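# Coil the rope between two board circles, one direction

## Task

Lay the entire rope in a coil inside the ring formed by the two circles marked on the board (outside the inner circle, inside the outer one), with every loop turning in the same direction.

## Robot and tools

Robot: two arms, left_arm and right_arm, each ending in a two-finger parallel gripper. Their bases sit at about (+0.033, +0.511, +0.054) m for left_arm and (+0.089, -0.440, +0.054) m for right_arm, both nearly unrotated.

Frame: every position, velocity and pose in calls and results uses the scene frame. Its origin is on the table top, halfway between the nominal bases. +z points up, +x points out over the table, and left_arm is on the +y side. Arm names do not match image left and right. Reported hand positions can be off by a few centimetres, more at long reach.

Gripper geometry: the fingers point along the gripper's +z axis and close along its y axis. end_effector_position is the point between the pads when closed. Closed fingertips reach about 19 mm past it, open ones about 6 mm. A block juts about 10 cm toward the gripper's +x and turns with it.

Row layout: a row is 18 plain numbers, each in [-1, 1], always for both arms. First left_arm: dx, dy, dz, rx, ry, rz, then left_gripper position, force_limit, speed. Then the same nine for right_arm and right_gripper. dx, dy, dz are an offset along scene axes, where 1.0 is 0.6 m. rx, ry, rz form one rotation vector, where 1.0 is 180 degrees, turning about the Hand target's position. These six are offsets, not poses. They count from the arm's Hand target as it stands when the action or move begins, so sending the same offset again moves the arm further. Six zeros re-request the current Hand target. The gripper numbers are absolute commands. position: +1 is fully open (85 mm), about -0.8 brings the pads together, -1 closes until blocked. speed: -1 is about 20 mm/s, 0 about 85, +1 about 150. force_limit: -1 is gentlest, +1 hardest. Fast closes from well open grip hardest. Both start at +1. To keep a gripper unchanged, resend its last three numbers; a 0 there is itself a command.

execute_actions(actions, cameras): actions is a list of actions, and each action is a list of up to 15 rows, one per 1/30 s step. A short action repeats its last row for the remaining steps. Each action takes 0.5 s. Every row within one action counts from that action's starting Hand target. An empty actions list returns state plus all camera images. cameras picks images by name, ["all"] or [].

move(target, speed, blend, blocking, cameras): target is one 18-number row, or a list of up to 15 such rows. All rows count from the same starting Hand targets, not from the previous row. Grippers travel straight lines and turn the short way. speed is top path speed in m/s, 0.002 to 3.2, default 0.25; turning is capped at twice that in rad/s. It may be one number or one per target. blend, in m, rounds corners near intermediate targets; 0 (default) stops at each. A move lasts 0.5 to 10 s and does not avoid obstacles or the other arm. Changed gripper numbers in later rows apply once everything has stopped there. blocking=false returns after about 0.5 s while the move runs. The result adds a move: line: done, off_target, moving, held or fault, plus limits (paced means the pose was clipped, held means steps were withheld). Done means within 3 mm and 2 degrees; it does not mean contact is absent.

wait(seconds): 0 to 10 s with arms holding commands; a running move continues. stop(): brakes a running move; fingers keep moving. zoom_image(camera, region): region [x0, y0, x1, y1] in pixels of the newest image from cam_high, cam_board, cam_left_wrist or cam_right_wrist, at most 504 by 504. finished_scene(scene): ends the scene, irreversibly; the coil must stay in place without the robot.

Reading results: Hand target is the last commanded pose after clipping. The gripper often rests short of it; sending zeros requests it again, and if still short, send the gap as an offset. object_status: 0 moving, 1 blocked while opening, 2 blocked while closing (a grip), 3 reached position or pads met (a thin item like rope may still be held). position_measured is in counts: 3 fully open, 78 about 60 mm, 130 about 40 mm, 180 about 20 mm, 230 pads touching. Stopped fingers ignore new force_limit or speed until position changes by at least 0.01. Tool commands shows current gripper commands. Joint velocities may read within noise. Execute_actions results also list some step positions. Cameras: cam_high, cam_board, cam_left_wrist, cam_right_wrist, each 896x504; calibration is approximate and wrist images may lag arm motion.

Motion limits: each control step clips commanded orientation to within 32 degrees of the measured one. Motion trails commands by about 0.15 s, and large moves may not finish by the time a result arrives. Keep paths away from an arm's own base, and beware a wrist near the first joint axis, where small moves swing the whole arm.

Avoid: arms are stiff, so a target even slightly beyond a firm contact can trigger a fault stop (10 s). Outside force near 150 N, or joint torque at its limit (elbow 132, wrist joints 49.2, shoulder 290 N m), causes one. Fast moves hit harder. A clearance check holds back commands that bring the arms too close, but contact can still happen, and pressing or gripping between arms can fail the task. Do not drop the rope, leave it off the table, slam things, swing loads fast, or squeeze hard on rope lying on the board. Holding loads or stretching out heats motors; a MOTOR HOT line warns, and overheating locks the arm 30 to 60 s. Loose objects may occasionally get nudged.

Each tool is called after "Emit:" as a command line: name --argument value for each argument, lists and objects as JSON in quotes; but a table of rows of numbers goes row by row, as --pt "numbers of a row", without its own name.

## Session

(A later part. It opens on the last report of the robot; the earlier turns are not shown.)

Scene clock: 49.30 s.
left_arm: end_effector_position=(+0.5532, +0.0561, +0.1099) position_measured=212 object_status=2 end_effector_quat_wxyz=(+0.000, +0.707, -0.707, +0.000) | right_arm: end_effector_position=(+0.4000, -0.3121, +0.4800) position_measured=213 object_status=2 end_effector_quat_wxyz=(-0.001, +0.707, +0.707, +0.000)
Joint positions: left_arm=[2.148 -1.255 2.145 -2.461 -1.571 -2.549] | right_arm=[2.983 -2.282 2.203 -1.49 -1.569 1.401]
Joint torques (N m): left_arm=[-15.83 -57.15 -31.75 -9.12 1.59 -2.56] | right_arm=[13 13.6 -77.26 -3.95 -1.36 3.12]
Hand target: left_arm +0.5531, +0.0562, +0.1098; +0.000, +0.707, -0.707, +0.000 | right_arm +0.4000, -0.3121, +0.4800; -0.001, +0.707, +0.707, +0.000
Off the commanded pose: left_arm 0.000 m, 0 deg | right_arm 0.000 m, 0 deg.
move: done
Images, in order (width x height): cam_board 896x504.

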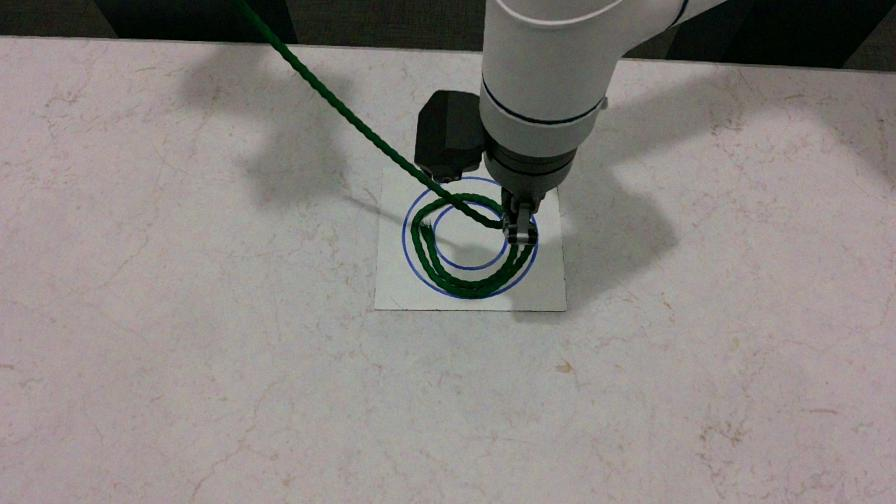

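Emit:
move --pt "-0.06 0.0005 -0.045 0 0 0 -1 -0.8 -0.5 0.03 0.06 -0.08 0 0 0 -1 -0.8 -0.5" --pt "-0.127 -0.014 -0.091 0 0 0 -1 -0.8 -0.5 0.05 0.1 -0.13 0 0 0 -1 -0.8 -0.5" --pt "-0.145 -0.044 -0.126 0 0 0 -1 -0.8 -0.5 0.05 0.103 -0.133 0 0 0 -1 -0.8 -0.5" --speed 0.07 --blend '[0.01,0.01,0]' --cameras '["cam_board","cam_left_wrist"]'

Scene clock: 52.20 s.
left_arm: end_effector_position=(+0.4662, +0.0300, +0.0344) position_measured=212 object_status=2 end_effector_quat_wxyz=(+0.000, +0.707, -0.707, +0.000) | right_arm: end_effector_position=(+0.4300, -0.2503, +0.4002) position_measured=213 object_status=2 end_effector_quat_wxyz=(-0.001, +0.707, +0.707, +0.000)
Joint positions: left_arm=[2.011 -1.178 2.257 -2.649 -1.571 -2.687] | right_arm=[3.185 -2.147 2.296 -1.718 -1.569 1.603]
Joint torques (N m): left_arm=[-16.52 -59.01 -50.14 -9.87 2.28 -2.97] | right_arm=[14.86 4.39 -59.97 -7.9 -1.8 3.4]
Hand target: left_arm +0.4661, +0.0298, +0.0342; +0.000, +0.707, -0.707, +0.000 | right_arm +0.4300, -0.2503, +0.4002; -0.001, +0.707, +0.707, +0.000
Off the commanded pose: left_arm 0.000 m, 0 deg | right_arm 0.000 m, 0 deg.
move: done
camera_calibration:
cam_left_wrist: T_world_to_cam=[[-0.999715, -0.000975036, 0.0238356, 0.47127], [0.00742368, 0.936837, 0.349688, -0.0231875], [-0.0226711, 0.349765, -0.936563, 0.160197], [0, 0, 0, 1]] pos_world=[0.474939, -0.0338488, 0.14691]
Images, in order (width x height): cam_board 896x504, cam_left_wrist 896x504.

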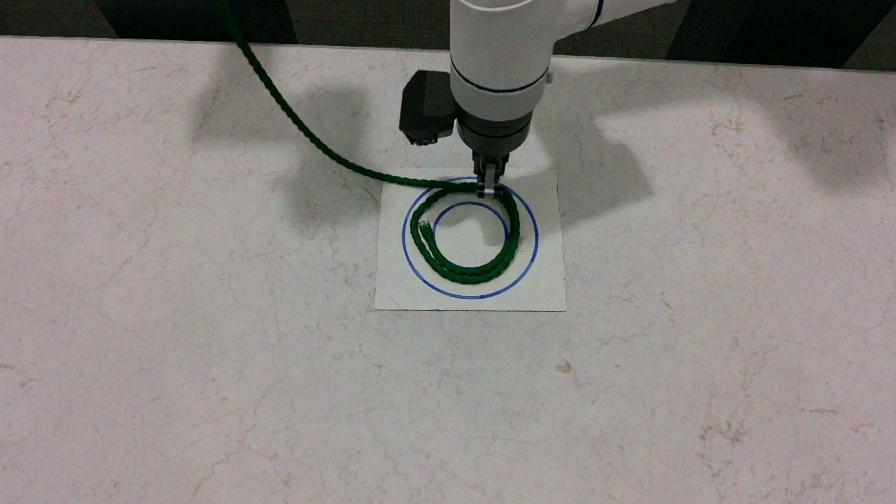

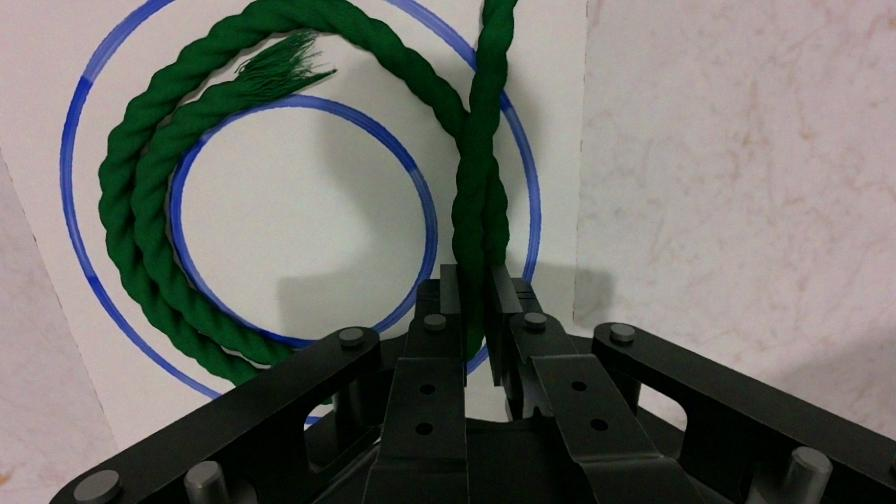

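Emit:
move --pt "0 0 0 0 0 0 -0.35 1 -1 0 0 0 0 0 0 -1 -0.8 -0.5" --pt "0 0 0.12 0 0 0 -0.35 1 -1 0 0 0 0 0 0 -1 -0.8 -0.5" --speed 0.1 --cameras '["cam_board"]'

Emit:
move --pt "0 0 0.2 0 0 0 -0.35 1 -1 0 0 0 0 0 0 -1 -0.8 -0.5" --pt "-0.1 0.6 0.3 0 0 0 -0.35 1 -1 0 0 0 0 0 0 -1 -0.8 -0.5" --speed 0.3 --blend '[0.03,0]' --cameras '["cam_board","cam_right_wrist","cam_high"]'

Scene clock: 54.93 s.
left_arm: end_effector_position=(+0.4661, +0.0298, +0.1060) position_measured=173 object_status=3 end_effector_quat_wxyz=(+0.000, +0.707, -0.707, +0.000) | right_arm: end_effector_position=(+0.4300, -0.2503, +0.4002) position_measured=213 object_status=2 end_effector_quat_wxyz=(-0.001, +0.707, +0.707, +0.000)
Joint positions: left_arm=[2.011 -1.304 2.231 -2.497 -1.571 -2.687] | right_arm=[3.185 -2.147 2.296 -1.718 -1.569 1.603]
Joint torques (N m): left_arm=[-11.05 -68.78 -58.36 -2.6 1.52 -2.15] | right_arm=[11.7 4.31 -61.06 -9.25 -2.32 3.74]
Hand target: left_arm +0.4661, +0.0298, +0.1062; +0.000, +0.707, -0.707, +0.000 | right_arm +0.4300, -0.2503, +0.4002; -0.001, +0.707, +0.707, +0.000
Off the commanded pose: left_arm 0.000 m, 0 deg | right_arm 0.000 m, 0 deg.
move: done
Images, in order (width x height): cam_board 896x504.

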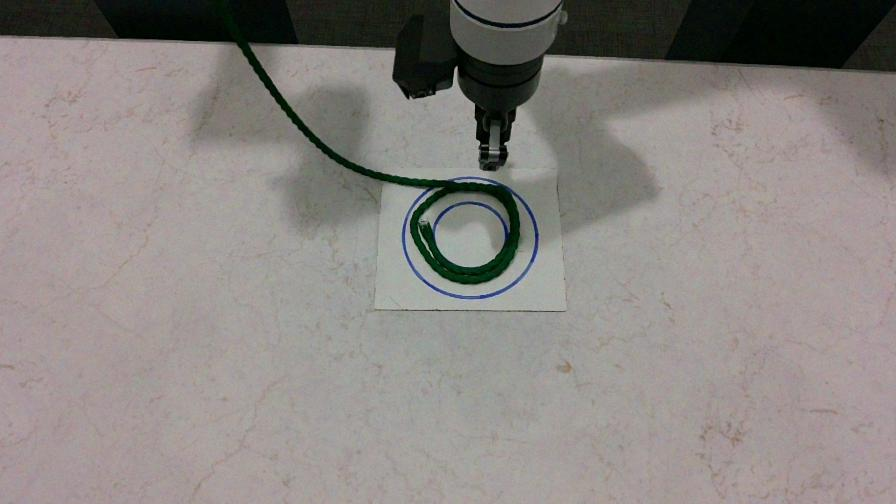

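Scene clock: 57.37 s.
left_arm: end_effector_position=(+0.4061, +0.3896, +0.2861) position_measured=173 object_status=3 end_effector_quat_wxyz=(+0.000, +0.707, -0.707, +0.000) end_effector_velocity=(+0.000, +0.002, +0.001) end_effector_angular_velocity=(+0.000, +0.000, -0.002) | right_arm: end_effector_position=(+0.4300, -0.2503, +0.4002) position_measured=213 object_status=2 end_effector_quat_wxyz=(-0.001, +0.707, +0.707, +0.000)
Joint positions: left_arm=[2.342 -2.067 2.471 -1.974 -1.571 -2.356] | right_arm=[3.185 -2.147 2.296 -1.718 -1.569 1.603]
Joint velocities: left_arm=[0.003 -0.003 -0.001 0.003 0 0.005] | right_arm=[within noise]
Joint torques (N m): left_arm=[8.11 -16.67 -48.59 -2.93 -2.71 0.26] | right_arm=[15.63 6.58 -60.76 -8.3 -1.93 4.01]
Hand target: left_arm +0.4061, +0.3898, +0.2862; +0.000, +0.707, -0.707, +0.000 | right_arm +0.4300, -0.2503, +0.4002; -0.001, +0.707, +0.707, +0.000
Off the commanded pose: left_arm 0.000 m, 0 deg | right_arm 0.000 m, 0 deg.
move: done
camera_calibration:
cam_right_wrist: T_world_to_cam=[[0.999834, -0.0138101, 0.0119131, -0.428862], [-0.017019, -0.941283, 0.337188, -0.342088], [0.00655701, -0.337335, -0.941362, 0.421462], [0, 0, 0, 1]] pos_world=[0.420205, -0.185751, 0.517205]
Images, in order (width x height): cam_high 896x504, cam_board 896x504, cam_right_wrist 896x504.

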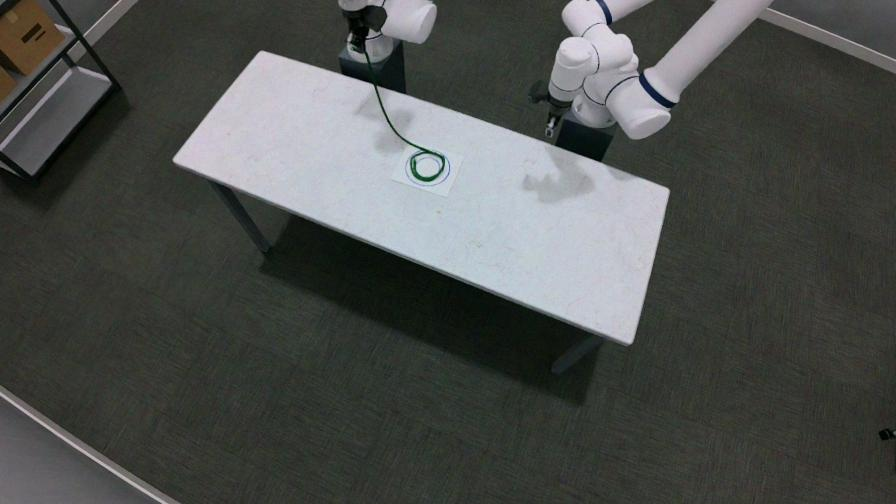

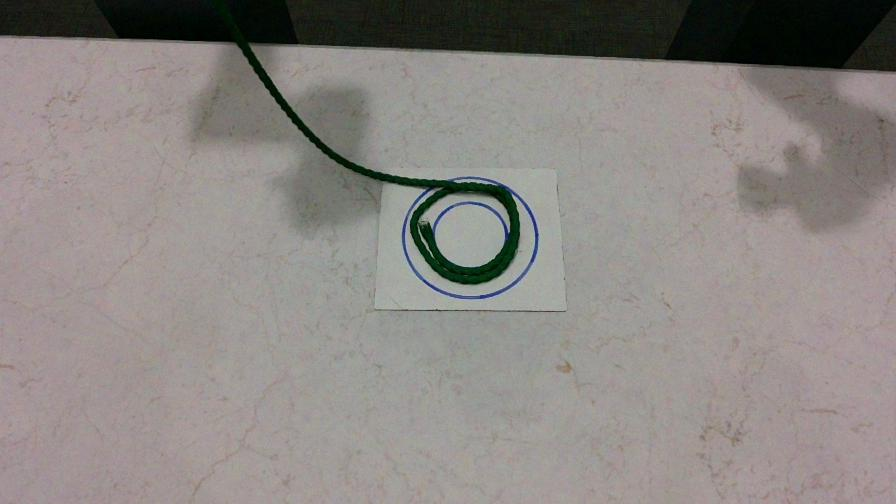

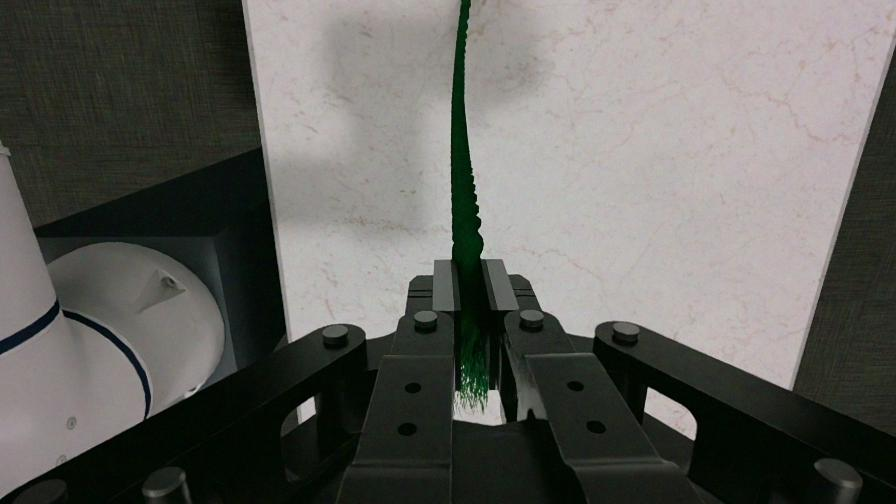

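Emit:
move --pt "0 0 0 0 0 0 -0.35 1 -1 0.058 0.317 0.216 0 0 0 -1 -0.8 -0.5" --pt "0 0 0 0 0 0 -0.35 1 -1 0.072 0.33 0.2047 0 0 0 -1 -0.8 -0.5" --pt "0 0 0 0 0 0 -0.35 1 -1 0.1195 0.295 0.146 0 0 0 -1 -0.8 -0.5" --pt "0 0 0 0 0 0 -0.35 1 -1 0.178 0.288 0.086 0 0 0 -1 -0.8 -0.5" --pt "0 0 0 0 0 0 -0.35 1 -1 0.233 0.3115 0.028 0 0 0 -1 -0.8 -0.5" --pt "0 0 0 0 0 0 -0.35 1 -1 0.268 0.359 -0.032 0 0 0 -1 -0.8 -0.5" --speed '[0.15,0.08,0.08,0.08,0.08,0.08]' --blend '[0,0.01,0.01,0.01,0.01,0]' --cameras '["cam_board","cam_right_wrist"]'

Scene clock: 63.40 s.
left_arm: end_effector_position=(+0.4061, +0.3898, +0.2862) position_measured=173 object_status=3 end_effector_quat_wxyz=(+0.000, +0.707, -0.707, +0.000) | right_arm: end_effector_position=(+0.5907, -0.0350, +0.3812) position_measured=213 object_status=2 end_effector_quat_wxyz=(-0.001, +0.707, +0.707, +0.000)
Joint positions: left_arm=[2.342 -2.068 2.471 -1.973 -1.571 -2.355] | right_arm=[3.55 -1.623 1.986 -1.932 -1.568 1.969]
Joint torques (N m): left_arm=[11.87 -15.99 -55.69 -3.3 -2.69 1.22] | right_arm=[14.35 -43.3 -75.27 -8.06 0.3 3.52]
Hand target: left_arm +0.4061, +0.3898, +0.2862; +0.000, +0.707, -0.707, +0.000 | right_arm +0.5908, -0.0349, +0.3810; -0.001, +0.707, +0.707, +0.000
Off the commanded pose: left_arm 0.000 m, 0 deg | right_arm 0.000 m, 0 deg.
move: done; blend cut to 0.0067 m at target 2
camera_calibration:
cam_right_wrist: T_world_to_cam=[[0.999834, -0.0138438, 0.0118177, -0.586288], [-0.0170179, -0.941315, 0.337101, -0.130245], [0.00645741, -0.337247, -0.941394, 0.475222], [0, 0, 0, 1]] pos_world=[0.580905, 0.029549, 0.498206]
Images, in order (width x height): cam_board 896x504, cam_right_wrist 896x504.

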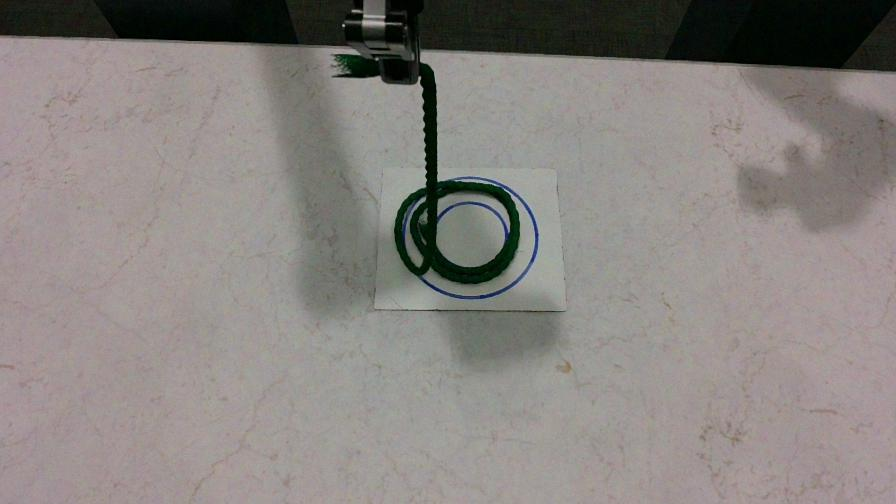

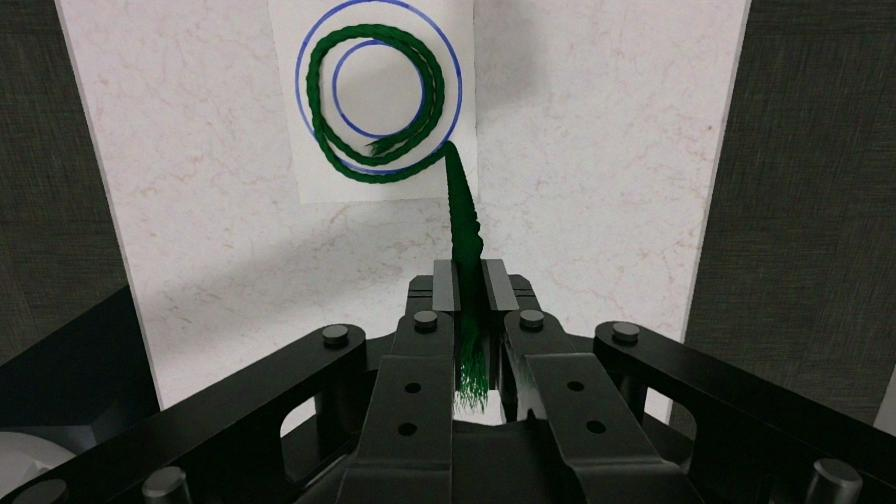

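Emit:
move --pt "0 0 0 0 0 0 -0.35 1 -1 0 0.0165 0.032 0 0 0 -1 -0.8 -0.5" --pt "0 0 0 0 0 0 -0.35 1 -1 -0.003 0.066 -0.018 0 0 0 -1 -0.8 -0.5" --pt "0 0 0 0 0 0 -0.35 1 -1 -0.025 0.115 -0.077 0 0 0 -1 -0.8 -0.5" --pt "0 0 0 0 0 0 -0.35 1 -1 -0.069 0.147 -0.135 0 0 0 -1 -0.8 -0.5" --pt "0 0 0 0 0 0 -0.35 1 -1 -0.123 0.152 -0.198 0 0 0 -1 -0.8 -0.5" --speed 0.08 --blend '[0.005,0.01,0.01,0.01,0]' --cameras '["cam_board","cam_right_wrist"]'

Scene clock: 66.90 s.
left_arm: end_effector_position=(+0.4061, +0.3898, +0.2862) position_measured=173 object_status=3 end_effector_quat_wxyz=(+0.000, +0.707, -0.707, +0.000) | right_arm: end_effector_position=(+0.5172, +0.0563, +0.2624) position_measured=213 object_status=2 end_effector_quat_wxyz=(-0.001, +0.707, +0.707, +0.000)
Joint positions: left_arm=[2.342 -2.068 2.471 -1.973 -1.571 -2.355] | right_arm=[3.735 -1.505 2.102 -2.167 -1.568 2.153]
Joint torques (N m): left_arm=[9.02 -15.56 -60.13 -3.06 -2.89 0.82] | right_arm=[14.69 -46.39 -48.59 -8.64 -1.31 3.83]
Hand target: left_arm +0.4061, +0.3898, +0.2862; +0.000, +0.707, -0.707, +0.000 | right_arm +0.5170, +0.0563, +0.2622; -0.001, +0.707, +0.707, +0.000
Off the commanded pose: left_arm 0.000 m, 0 deg | right_arm 0.000 m, 0 deg.
move: done
camera_calibration:
cam_right_wrist: T_world_to_cam=[[0.999834, -0.0138438, 0.011819, -0.510033], [-0.017019, -0.941283, 0.33719, -0.00554469], [0.00645702, -0.337335, -0.941362, 0.394649], [0, 0, 0, 1]] pos_world=[0.507305, 0.120849, 0.379406]
Images, in order (width x height): cam_board 896x504, cam_right_wrist 896x504.

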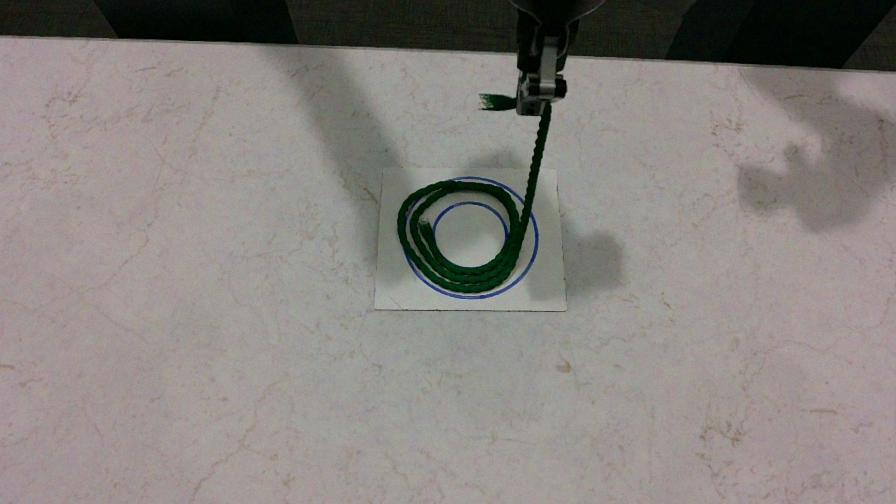

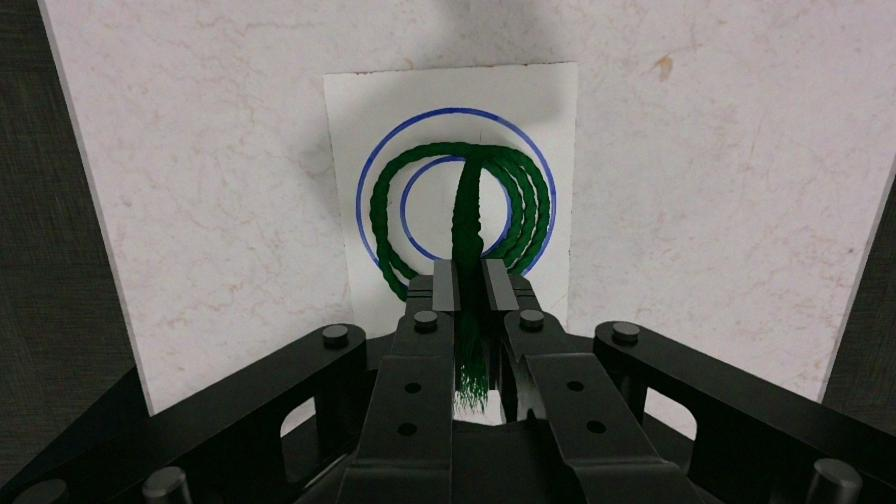

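Emit:
move --pt "0 0 0 0 0 0 -0.35 1 -1 -0.051 -0.026 -0.095 0 0 0 -1 -0.8 -0.5" --pt "0 0 0 0 0 0 -0.35 1 -1 -0.07 -0.068 -0.15 0 0 0.111 -1 -0.8 -0.5" --pt "0 0 0 0 0 0 -0.35 1 -1 -0.063 -0.116 -0.207 0 0 0.222 -1 -0.8 -0.5" --pt "0 0 0 0 0 0 -0.35 1 -1 -0.0295 -0.153 -0.262 0 0 0.361 -1 -0.8 -0.5" --speed 0.09 --blend '[0.01,0.01,0.01,0]' --cameras '["cam_board","cam_right_wrist","cam_high"]'

Scene clock: 74.93 s.
left_arm: end_effector_position=(+0.4061, +0.3898, +0.2862) position_measured=173 object_status=3 end_effector_quat_wxyz=(+0.000, +0.707, -0.707, +0.000) | right_arm: end_effector_position=(+0.4993, -0.0355, +0.1050) position_measured=213 object_status=2 end_effector_quat_wxyz=(-0.001, +0.216, +0.976, -0.001)
Joint positions: left_arm=[2.342 -2.068 2.471 -1.973 -1.571 -2.355] | right_arm=[3.616 -1.397 2.364 -2.535 -1.57 0.901]
Joint torques (N m): left_arm=[8.84 -16.14 -70.84 -3.14 -2.81 1.01] | right_arm=[-11.41 -43.47 -34.76 -7.9 3.63 -3.55]
Hand target: left_arm +0.4061, +0.3898, +0.2862; +0.000, +0.707, -0.707, +0.000 | right_arm +0.4993, -0.0355, +0.1050; -0.001, +0.216, +0.976, -0.001
Off the commanded pose: left_arm 0.000 m, 0 deg | right_arm 0.000 m, 0 deg.
move: done
camera_calibration:
cam_right_wrist: T_world_to_cam=[[0.435745, 0.899992, 0.0118178, -0.177548], [0.845593, -0.413835, 0.337214, -0.451202], [0.30838, -0.136946, -0.941354, 0.0719769], [0, 0, 0, 1]] pos_world=[0.436703, -0.0170745, 0.222005]
Images, in order (width x height): cam_high 896x504, cam_board 896x504, cam_right_wrist 896x504.

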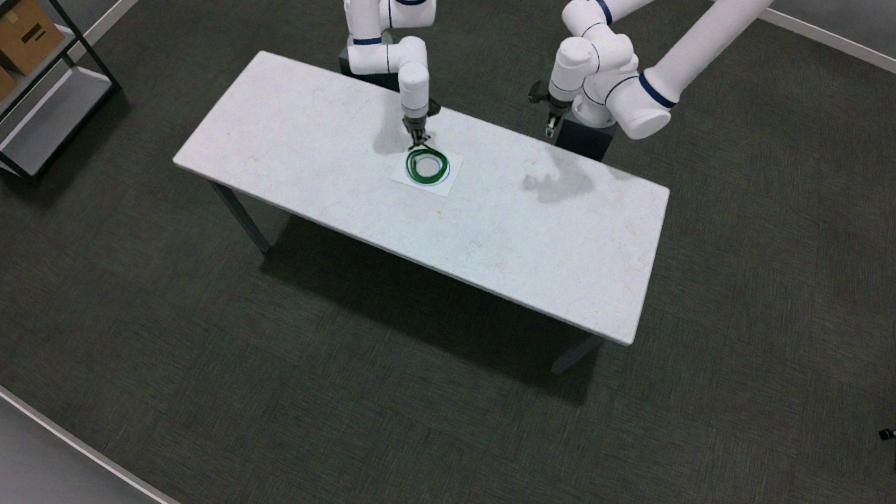

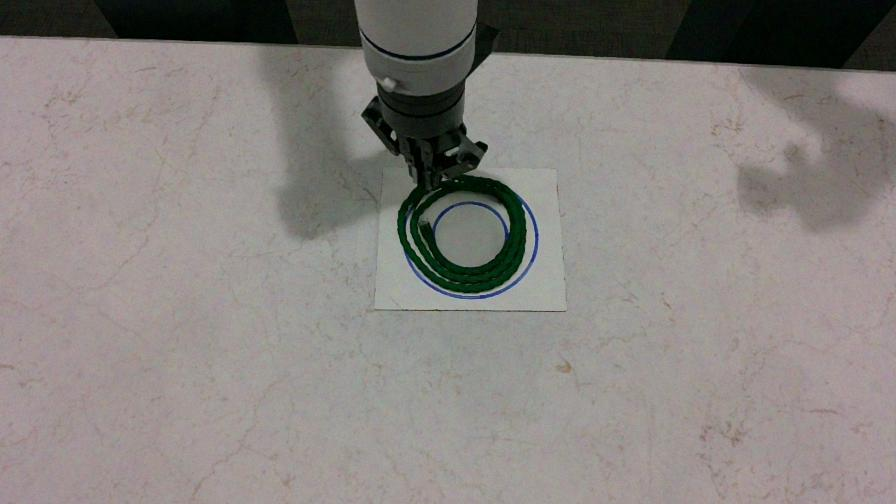

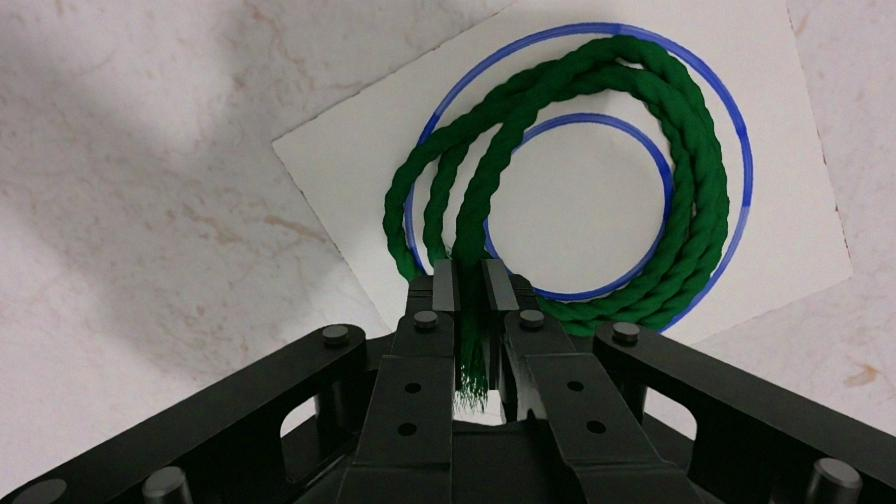

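Emit:
move --pt "0 0 0 0 0 0 -0.35 1 -1 0.049 -0.02 -0.053 0 0 0.139 -1 -0.8 -0.5" --pt "0 0 0 0 0 0 -0.35 1 -1 0.0925 -0.01 -0.105 0 0 0.306 -1 -0.8 -0.5" --speed 0.08 --blend '[0.01,0]' --cameras '["cam_board","cam_right_wrist"]'

Scene clock: 81.73 s.
left_arm: end_effector_position=(+0.4061, +0.3898, +0.2862) position_measured=173 object_status=3 end_effector_quat_wxyz=(+0.000, +0.707, -0.707, +0.000) | right_arm: end_effector_position=(+0.5548, -0.0415, +0.0420) position_measured=213 object_status=2 end_effector_quat_wxyz=(-0.001, -0.259, +0.966, -0.001)
Joint positions: left_arm=[2.342 -2.068 2.471 -1.973 -1.571 -2.355] | right_arm=[3.566 -1.229 2.321 -2.661 -1.573 -0.111]
Joint torques (N m): left_arm=[8.02 -15.14 -75.6 -3.14 -2.45 1.1] | right_arm=[-13.28 -52.31 -45.49 -8.62 3.09 -3.04]
Hand target: left_arm +0.4061, +0.3898, +0.2862; +0.000, +0.707, -0.707, +0.000 | right_arm +0.5548, -0.0415, +0.0420; -0.001, -0.260, +0.966, -0.001
Off the commanded pose: left_arm 0.000 m, 0 deg | right_arm 0.000 m, 0 deg.
move: done
camera_calibration:
cam_right_wrist: T_world_to_cam=[[-0.48852, 0.872473, 0.0118072, 0.316112], [0.82339, 0.456475, 0.337135, -0.430927], [0.288751, 0.174419, -0.941382, 0.0185447], [0, 0, 0, 1]] pos_world=[0.503893, -0.0823267, 0.159006]
Images, in order (width x height): cam_board 896x504, cam_right_wrist 896x504.

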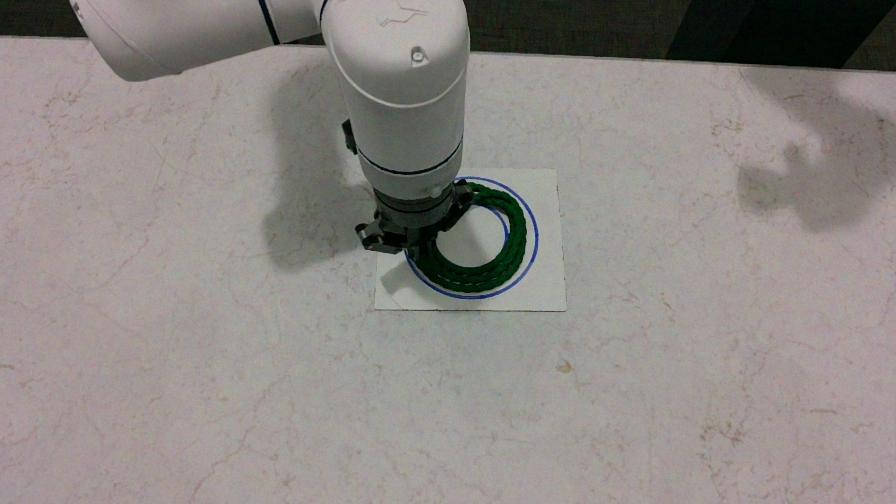

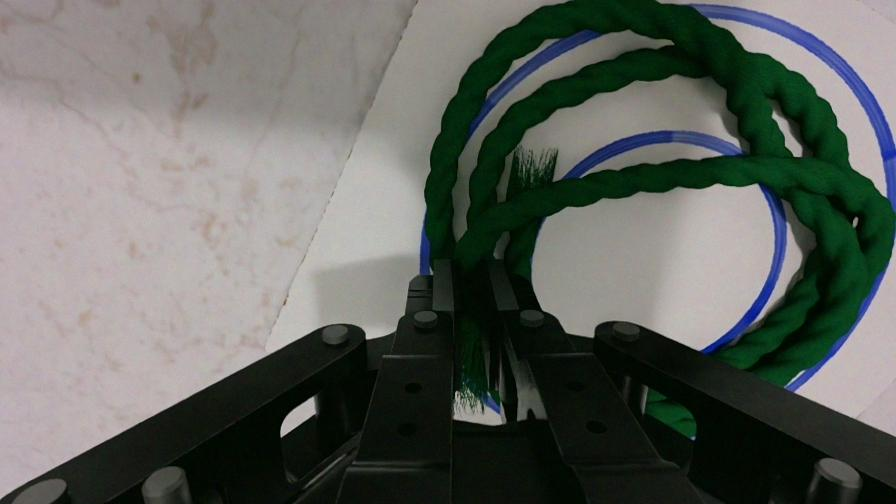

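Emit:
move --pt "0 0 0 0 0 0 -0.35 1 -1 -0.041 -0.019 -0.008 0 0 -0.16 -1 -0.8 -0.5" --speed 0.1 --cameras '["cam_board","cam_right_wrist"]'

Scene clock: 85.03 s.
left_arm: end_effector_position=(+0.4061, +0.3898, +0.2862) position_measured=173 object_status=3 end_effector_quat_wxyz=(+0.000, +0.707, -0.707, +0.000) | right_arm: end_effector_position=(+0.5303, -0.0529, +0.0372) position_measured=213 object_status=2 end_effector_quat_wxyz=(-0.001, -0.012, +1.000, -0.001)
Joint positions: left_arm=[2.342 -2.068 2.471 -1.973 -1.571 -2.355] | right_arm=[3.565 -1.247 2.372 -2.693 -1.572 0.39]
Joint torques (N m): left_arm=[8.8 -15.14 -75.59 -3.66 -2.57 1.17] | right_arm=[5.2 -69.13 -26.87 -8.34 -0.96 3.5]
Hand target: left_arm +0.4061, +0.3898, +0.2862; +0.000, +0.707, -0.707, +0.000 | right_arm +0.5302, -0.0529, +0.0372; -0.001, -0.011, +1.000, -0.001
Off the commanded pose: left_arm 0.000 m, 0 deg | right_arm 0.000 m, 0 deg.
move: done
camera_calibration:
cam_right_wrist: T_world_to_cam=[[-0.00848878, 0.999893, 0.0118869, 0.0663004], [0.941446, 0.00398463, 0.337139, -0.490448], [0.337056, 0.0140527, -0.94138, -0.0110005], [0, 0, 0, 1]] pos_world=[0.466001, -0.0641845, 0.154206]
Images, in order (width x height): cam_board 896x504, cam_right_wrist 896x504.

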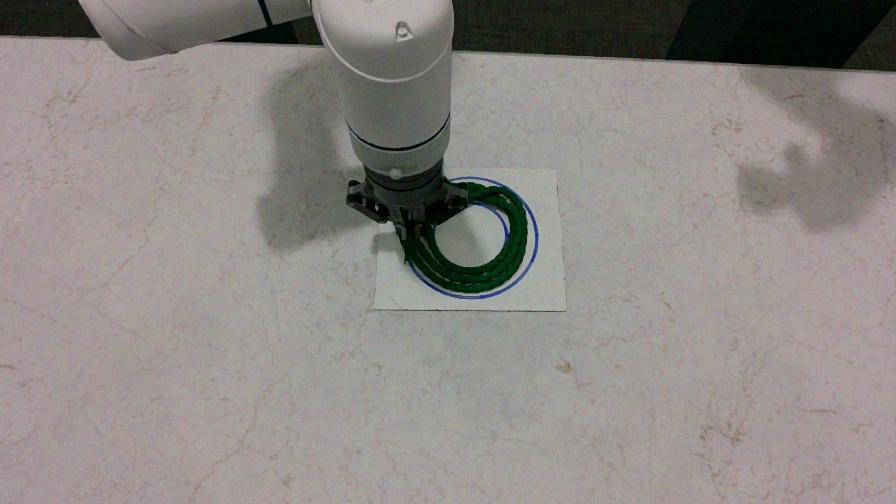

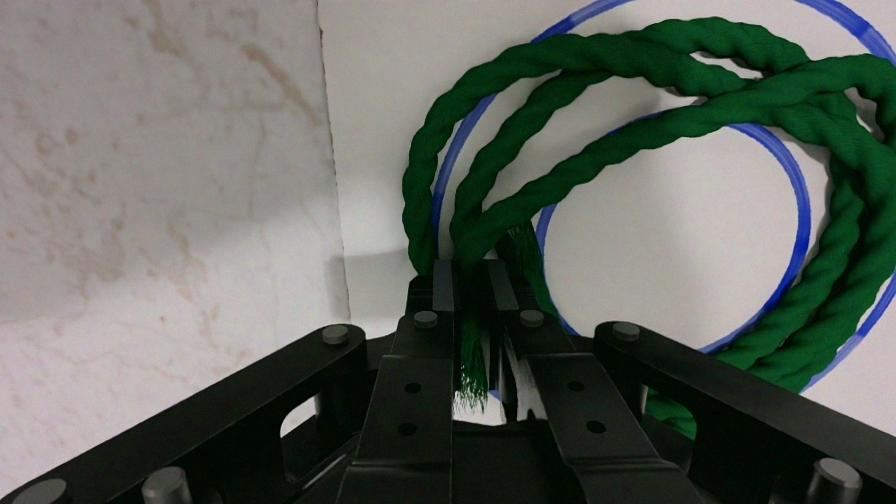

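Emit:
move --pt "0 0 0 0 0 0 -0.35 1 -1 -0.015 -0.005 -0.007 0 0 -0.05 -1 -0.8 -0.5" --pt "0 0 0 0 0 0 -0.35 1 -1 -0.015 -0.005 -0.007 0 0 -0.05 -0.4 1 -1" --pt "0 0 0 0 0 0 -0.35 1 -1 -0.015 -0.005 0.1 0 0 -0.05 -0.4 1 -1" --pt "0 0 0 0 0 0 -0.35 1 -1 -0.2 -0.45 0.4 0 0 0.1 -0.4 1 -1" --speed '[0.08,0.08,0.08,0.3]' --cameras '["cam_board","cam_right_wrist"]'

Emit:
zoom_image --camera "cam_board" --region '[370, 160, 570, 320]'

Scene clock: 91.03 s.
left_arm: end_effector_position=(+0.4061, +0.3898, +0.2862) position_measured=173 object_status=3 end_effector_quat_wxyz=(+0.000, +0.707, -0.707, +0.000) | right_arm: end_effector_position=(+0.4103, -0.3229, +0.2771) position_measured=179 object_status=3 end_effector_quat_wxyz=(-0.001, -0.168, +0.986, -0.001)
Joint positions: left_arm=[2.342 -2.068 2.471 -1.973 -1.571 -2.355] | right_arm=[2.957 -2.205 2.54 -1.905 -1.573 -0.532]
Joint torques (N m): left_arm=[8.33 -14.6 -75.06 -3.47 -2.54 0.91] | right_arm=[-11.43 -11.15 -75.26 -2.89 3.6 -3.32]
Hand target: left_arm +0.4061, +0.3898, +0.2862; +0.000, +0.707, -0.707, +0.000 | right_arm +0.4102, -0.3229, +0.2772; -0.001, -0.168, +0.986, -0.001
Off the commanded pose: left_arm 0.000 m, 0 deg | right_arm 0.000 m, 0 deg.
move: done
camera_calibration:
cam_right_wrist: T_world_to_cam=[[-0.316683, 0.948459, 0.0117196, 0.442236], [0.894223, 0.294408, 0.337177, -0.344142], [0.316348, 0.117258, -0.941368, 0.300894], [0, 0, 0, 1]] pos_world=[0.352601, -0.353407, 0.394106]
Images, in order (width x height): cam_board 896x504, cam_right_wrist 896x504.

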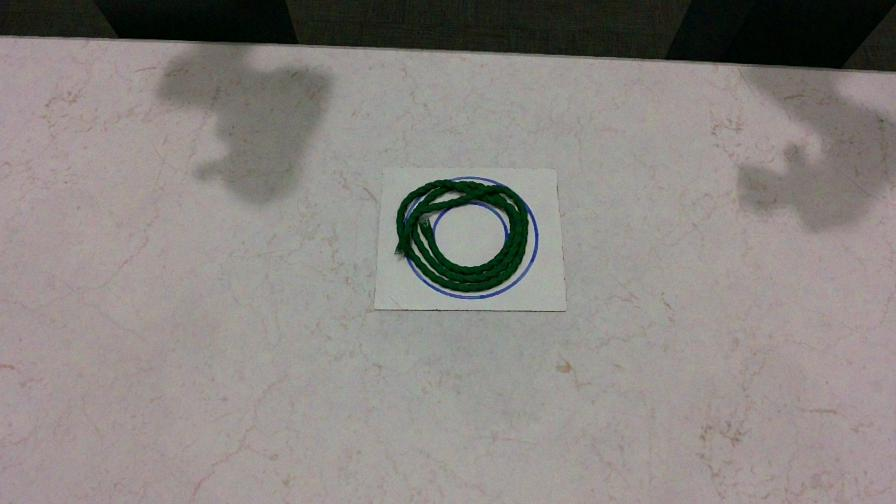

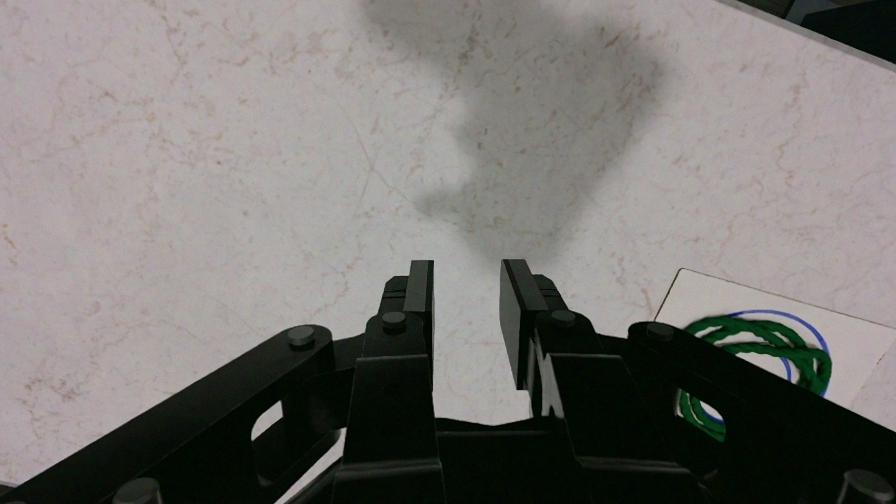

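Scaled by 2.520 from the camera's 896x504 image, which has a finer 1280x720 frame.

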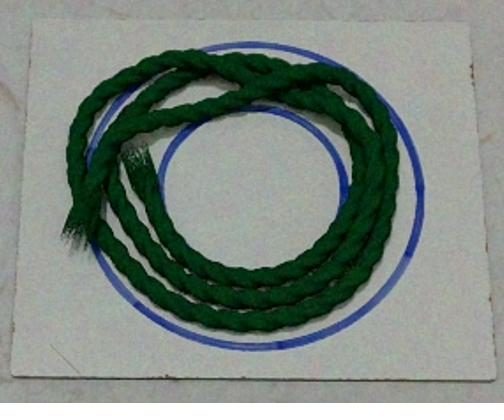

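Emit:
move --pt "0 0 0 0 0 0 -0.35 1 -1 0.1747 0.343 -0.3287 0 0 -0.107 -1 -1 0" --pt "0 0 0 0 0 0 -0.35 1 -1 0.1747 0.343 -0.422 0 0 -0.107 -1 -1 0" --pt "0 0 0 0 0 0 -0.35 1 -1 0.1747 0.423 -0.422 0 0 -0.107 -1 -1 0" --speed '[0.3,0.15,0.06]' --cameras '["cam_board","cam_right_wrist"]'

Scene clock: 101.57 s.
left_arm: end_effector_position=(+0.4061, +0.3898, +0.2862) position_measured=173 object_status=3 end_effector_quat_wxyz=(+0.000, +0.707, -0.707, +0.000) | right_arm: end_effector_position=(+0.5151, -0.0693, +0.0240) position_measured=232 object_status=3 end_effector_quat_wxyz=(-0.001, +0.000, +1.000, -0.001)
Joint positions: left_arm=[2.342 -2.068 2.471 -1.973 -1.571 -2.355] | right_arm=[3.548 -1.241 2.417 -2.745 -1.572 0.395]
Joint torques (N m): left_arm=[9.23 -14.95 -74.54 -3.63 -2.25 1.37] | right_arm=[13.75 -45.55 -39.85 -3.76 -1.52 4.07]
Hand target: left_arm +0.4061, +0.3898, +0.2862; +0.000, +0.707, -0.707, +0.000 | right_arm +0.5151, -0.0691, +0.0240; -0.001, +0.000, +1.000, -0.001
Off the commanded pose: left_arm 0.000 m, 0 deg | right_arm 0.000 m, 0 deg.
move: done
camera_calibration:
cam_right_wrist: T_world_to_cam=[[0.0138101, 0.999834, 0.0119131, 0.0712797], [0.941283, -0.017019, 0.337188, -0.472989], [0.337335, 0.00655701, -0.941362, -0.0187303], [0, 0, 0, 1]] pos_world=[0.450551, -0.0791948, 0.141005]
Images, in order (width x height): cam_board 896x504, cam_right_wrist 896x504.

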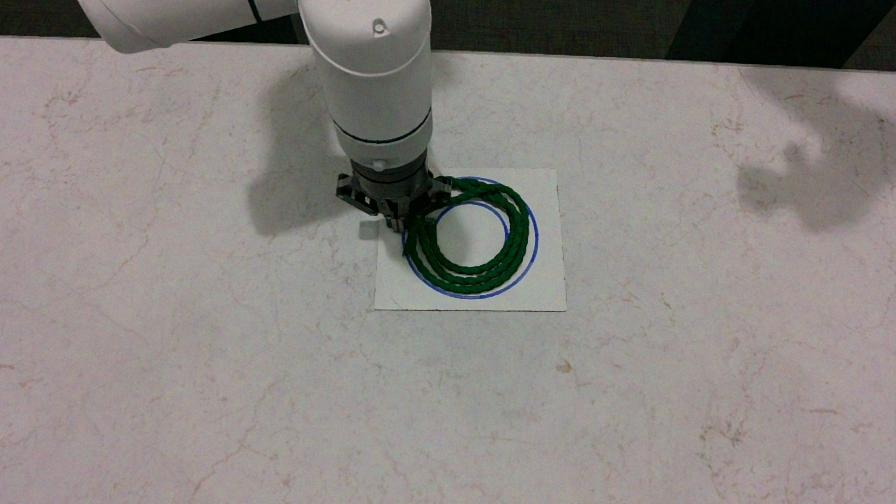

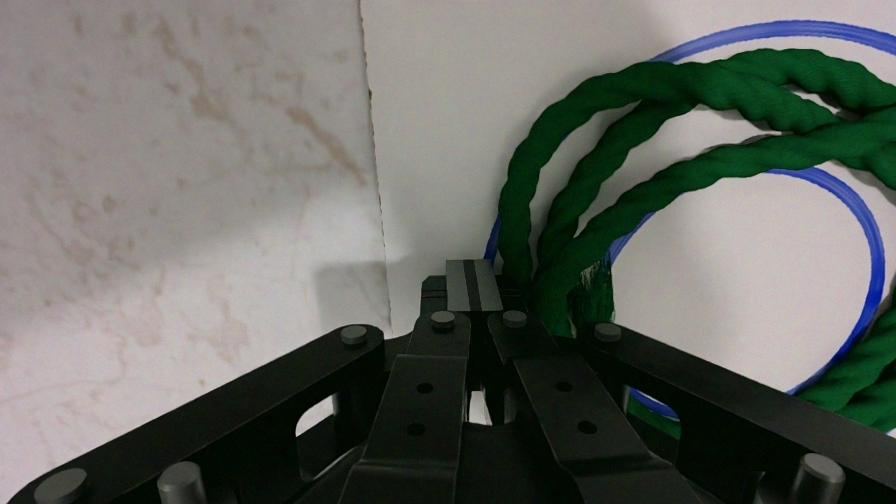

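Emit:
move --pt "0 0 0 0 0 0 -0.35 1 -1 0 0.006 0 0 0 0 -1 -1 0" --pt "0 0 0 0 0 0 -0.35 1 -1 0 -0.05 0 0 0 0 -1 -1 0" --pt "0 0 0 0 0 0 -0.35 1 -1 -0.11 -0.01 0 0 0 -0.25 -1 -1 0" --pt "0 0 0 0 0 0 -0.35 1 -1 -0.0757 0.0455 0 0 0 -0.25 -1 -1 0" --speed '[0.06,0.15,0.2,0.06]' --cameras '["cam_right_wrist"]'

Emit:
move --pt "0 0 0 0 0 0 -0.35 1 -1 -0.04 -0.04 0 0 0 0 -1 -1 0" --pt "0 0 0 0 0 0 -0.35 1 -1 -0.08 -0.2 0.25 0 0 0.25 -0.2 -1 0" --pt "0 0 0 0 0 0 -0.35 1 -1 -0.08 -0.4 0.4 0 0 0.25 -0.2 -1 0" --speed 0.25 --blend '[0,0.05,0]' --cameras '["cam_board"]'

Emit:
zoom_image --camera "cam_board" --region '[370, 160, 570, 320]'

Scene clock: 106.80 s.
left_arm: end_effector_position=(+0.4061, +0.3898, +0.2862) position_measured=173 object_status=3 end_effector_quat_wxyz=(+0.000, +0.707, -0.707, +0.000) | right_arm: end_effector_position=(+0.4695, -0.0420, +0.0240) position_measured=232 object_status=3 end_effector_quat_wxyz=(-0.001, +0.382, +0.924, +0.000)
Joint positions: left_arm=[2.342 -2.068 2.471 -1.973 -1.571 -2.355] | right_arm=[3.63 -1.255 2.444 -2.758 -1.569 1.263]
Joint torques (N m): left_arm=[7.04 -14.35 -75.28 -3.31 -2.36 0.78] | right_arm=[14.73 -44.72 -40.75 -3.5 0.1 4.16]
Hand target: left_arm +0.4061, +0.3898, +0.2862; +0.000, +0.707, -0.707, +0.000 | right_arm +0.4696, -0.0418, +0.0240; -0.001, +0.382, +0.924, +0.000
Off the commanded pose: left_arm 0.000 m, 0 deg | right_arm 0.000 m, 0 deg.
move: done
camera_calibration:
cam_right_wrist: T_world_to_cam=[[0.71676, 0.697219, 0.0118799, -0.298189], [0.653579, -0.677641, 0.337102, -0.322229], [0.243084, -0.233857, -0.941393, 0.0306346], [0, 0, 0, 1]] pos_world=[0.416885, -0.00328889, 0.141006]
Images, in order (width x height): cam_right_wrist 896x504.

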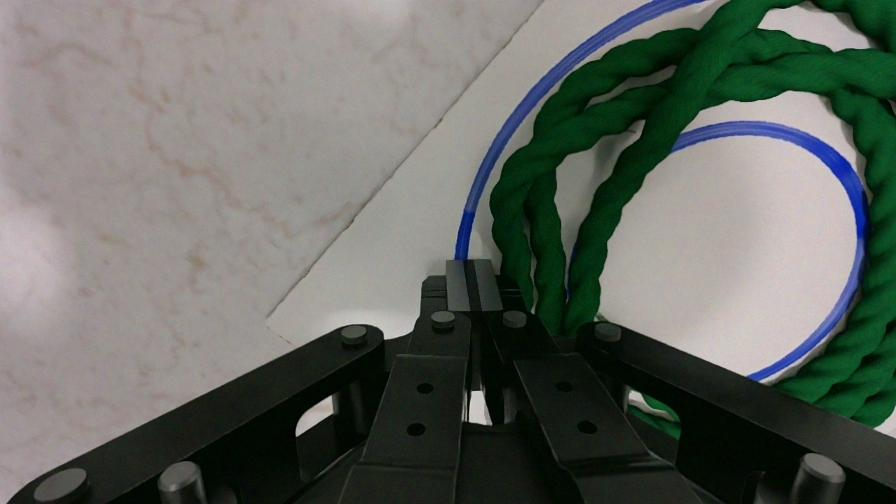

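Scene clock: 112.20 s.
left_arm: end_effector_position=(+0.4061, +0.3898, +0.2862) position_measured=173 object_status=3 end_effector_quat_wxyz=(+0.000, +0.707, -0.707, +0.000) | right_arm: end_effector_position=(+0.4217, -0.2817, +0.2639) position_measured=154 object_status=3 end_effector_quat_wxyz=(-0.001, +0.000, +1.000, -0.001)
Joint positions: left_arm=[2.342 -2.068 2.471 -1.973 -1.571 -2.355] | right_arm=[3.094 -2.11 2.531 -1.99 -1.573 -0.059]
Joint torques (N m): left_arm=[6.42 -14.32 -75.62 -3.4 -2.46 1.02] | right_arm=[-14.02 -16.73 -71.55 -3.66 3.83 -3.08]
Hand target: left_arm +0.4061, +0.3898, +0.2862; +0.000, +0.707, -0.707, +0.000 | right_arm +0.4216, -0.2818, +0.2640; -0.001, +0.000, +1.000, -0.001
Off the commanded pose: left_arm 0.000 m, 0 deg | right_arm 0.000 m, 0 deg.
move: done; blend cut to 0 m at target 2
Images, in order (width x height): cam_board 896x504.

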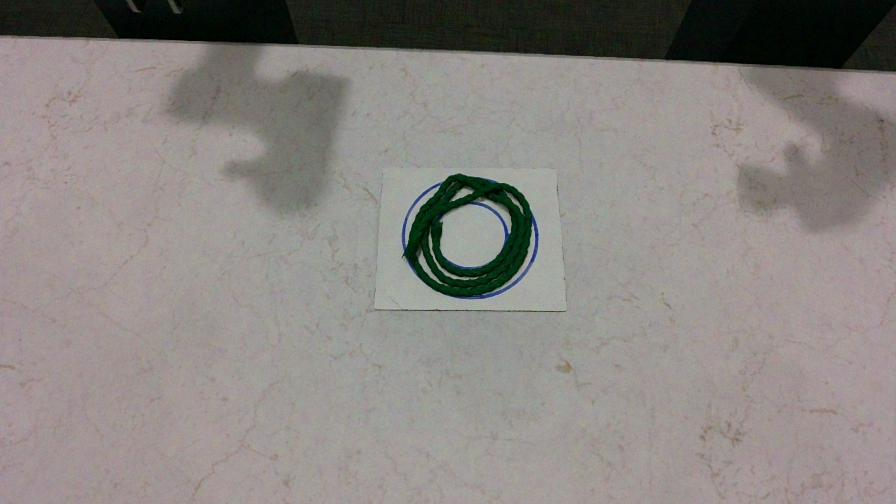

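Scaled by 2.520 from the camera's 896x504 image, which has a finer 1280x720 frame.

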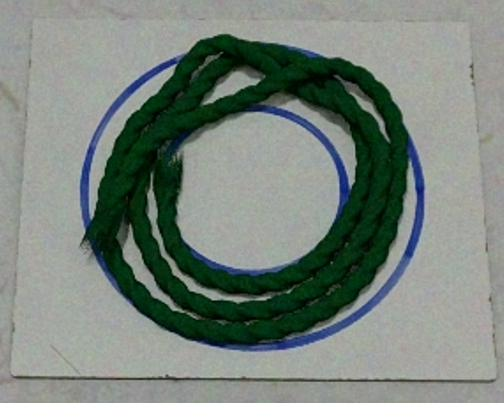

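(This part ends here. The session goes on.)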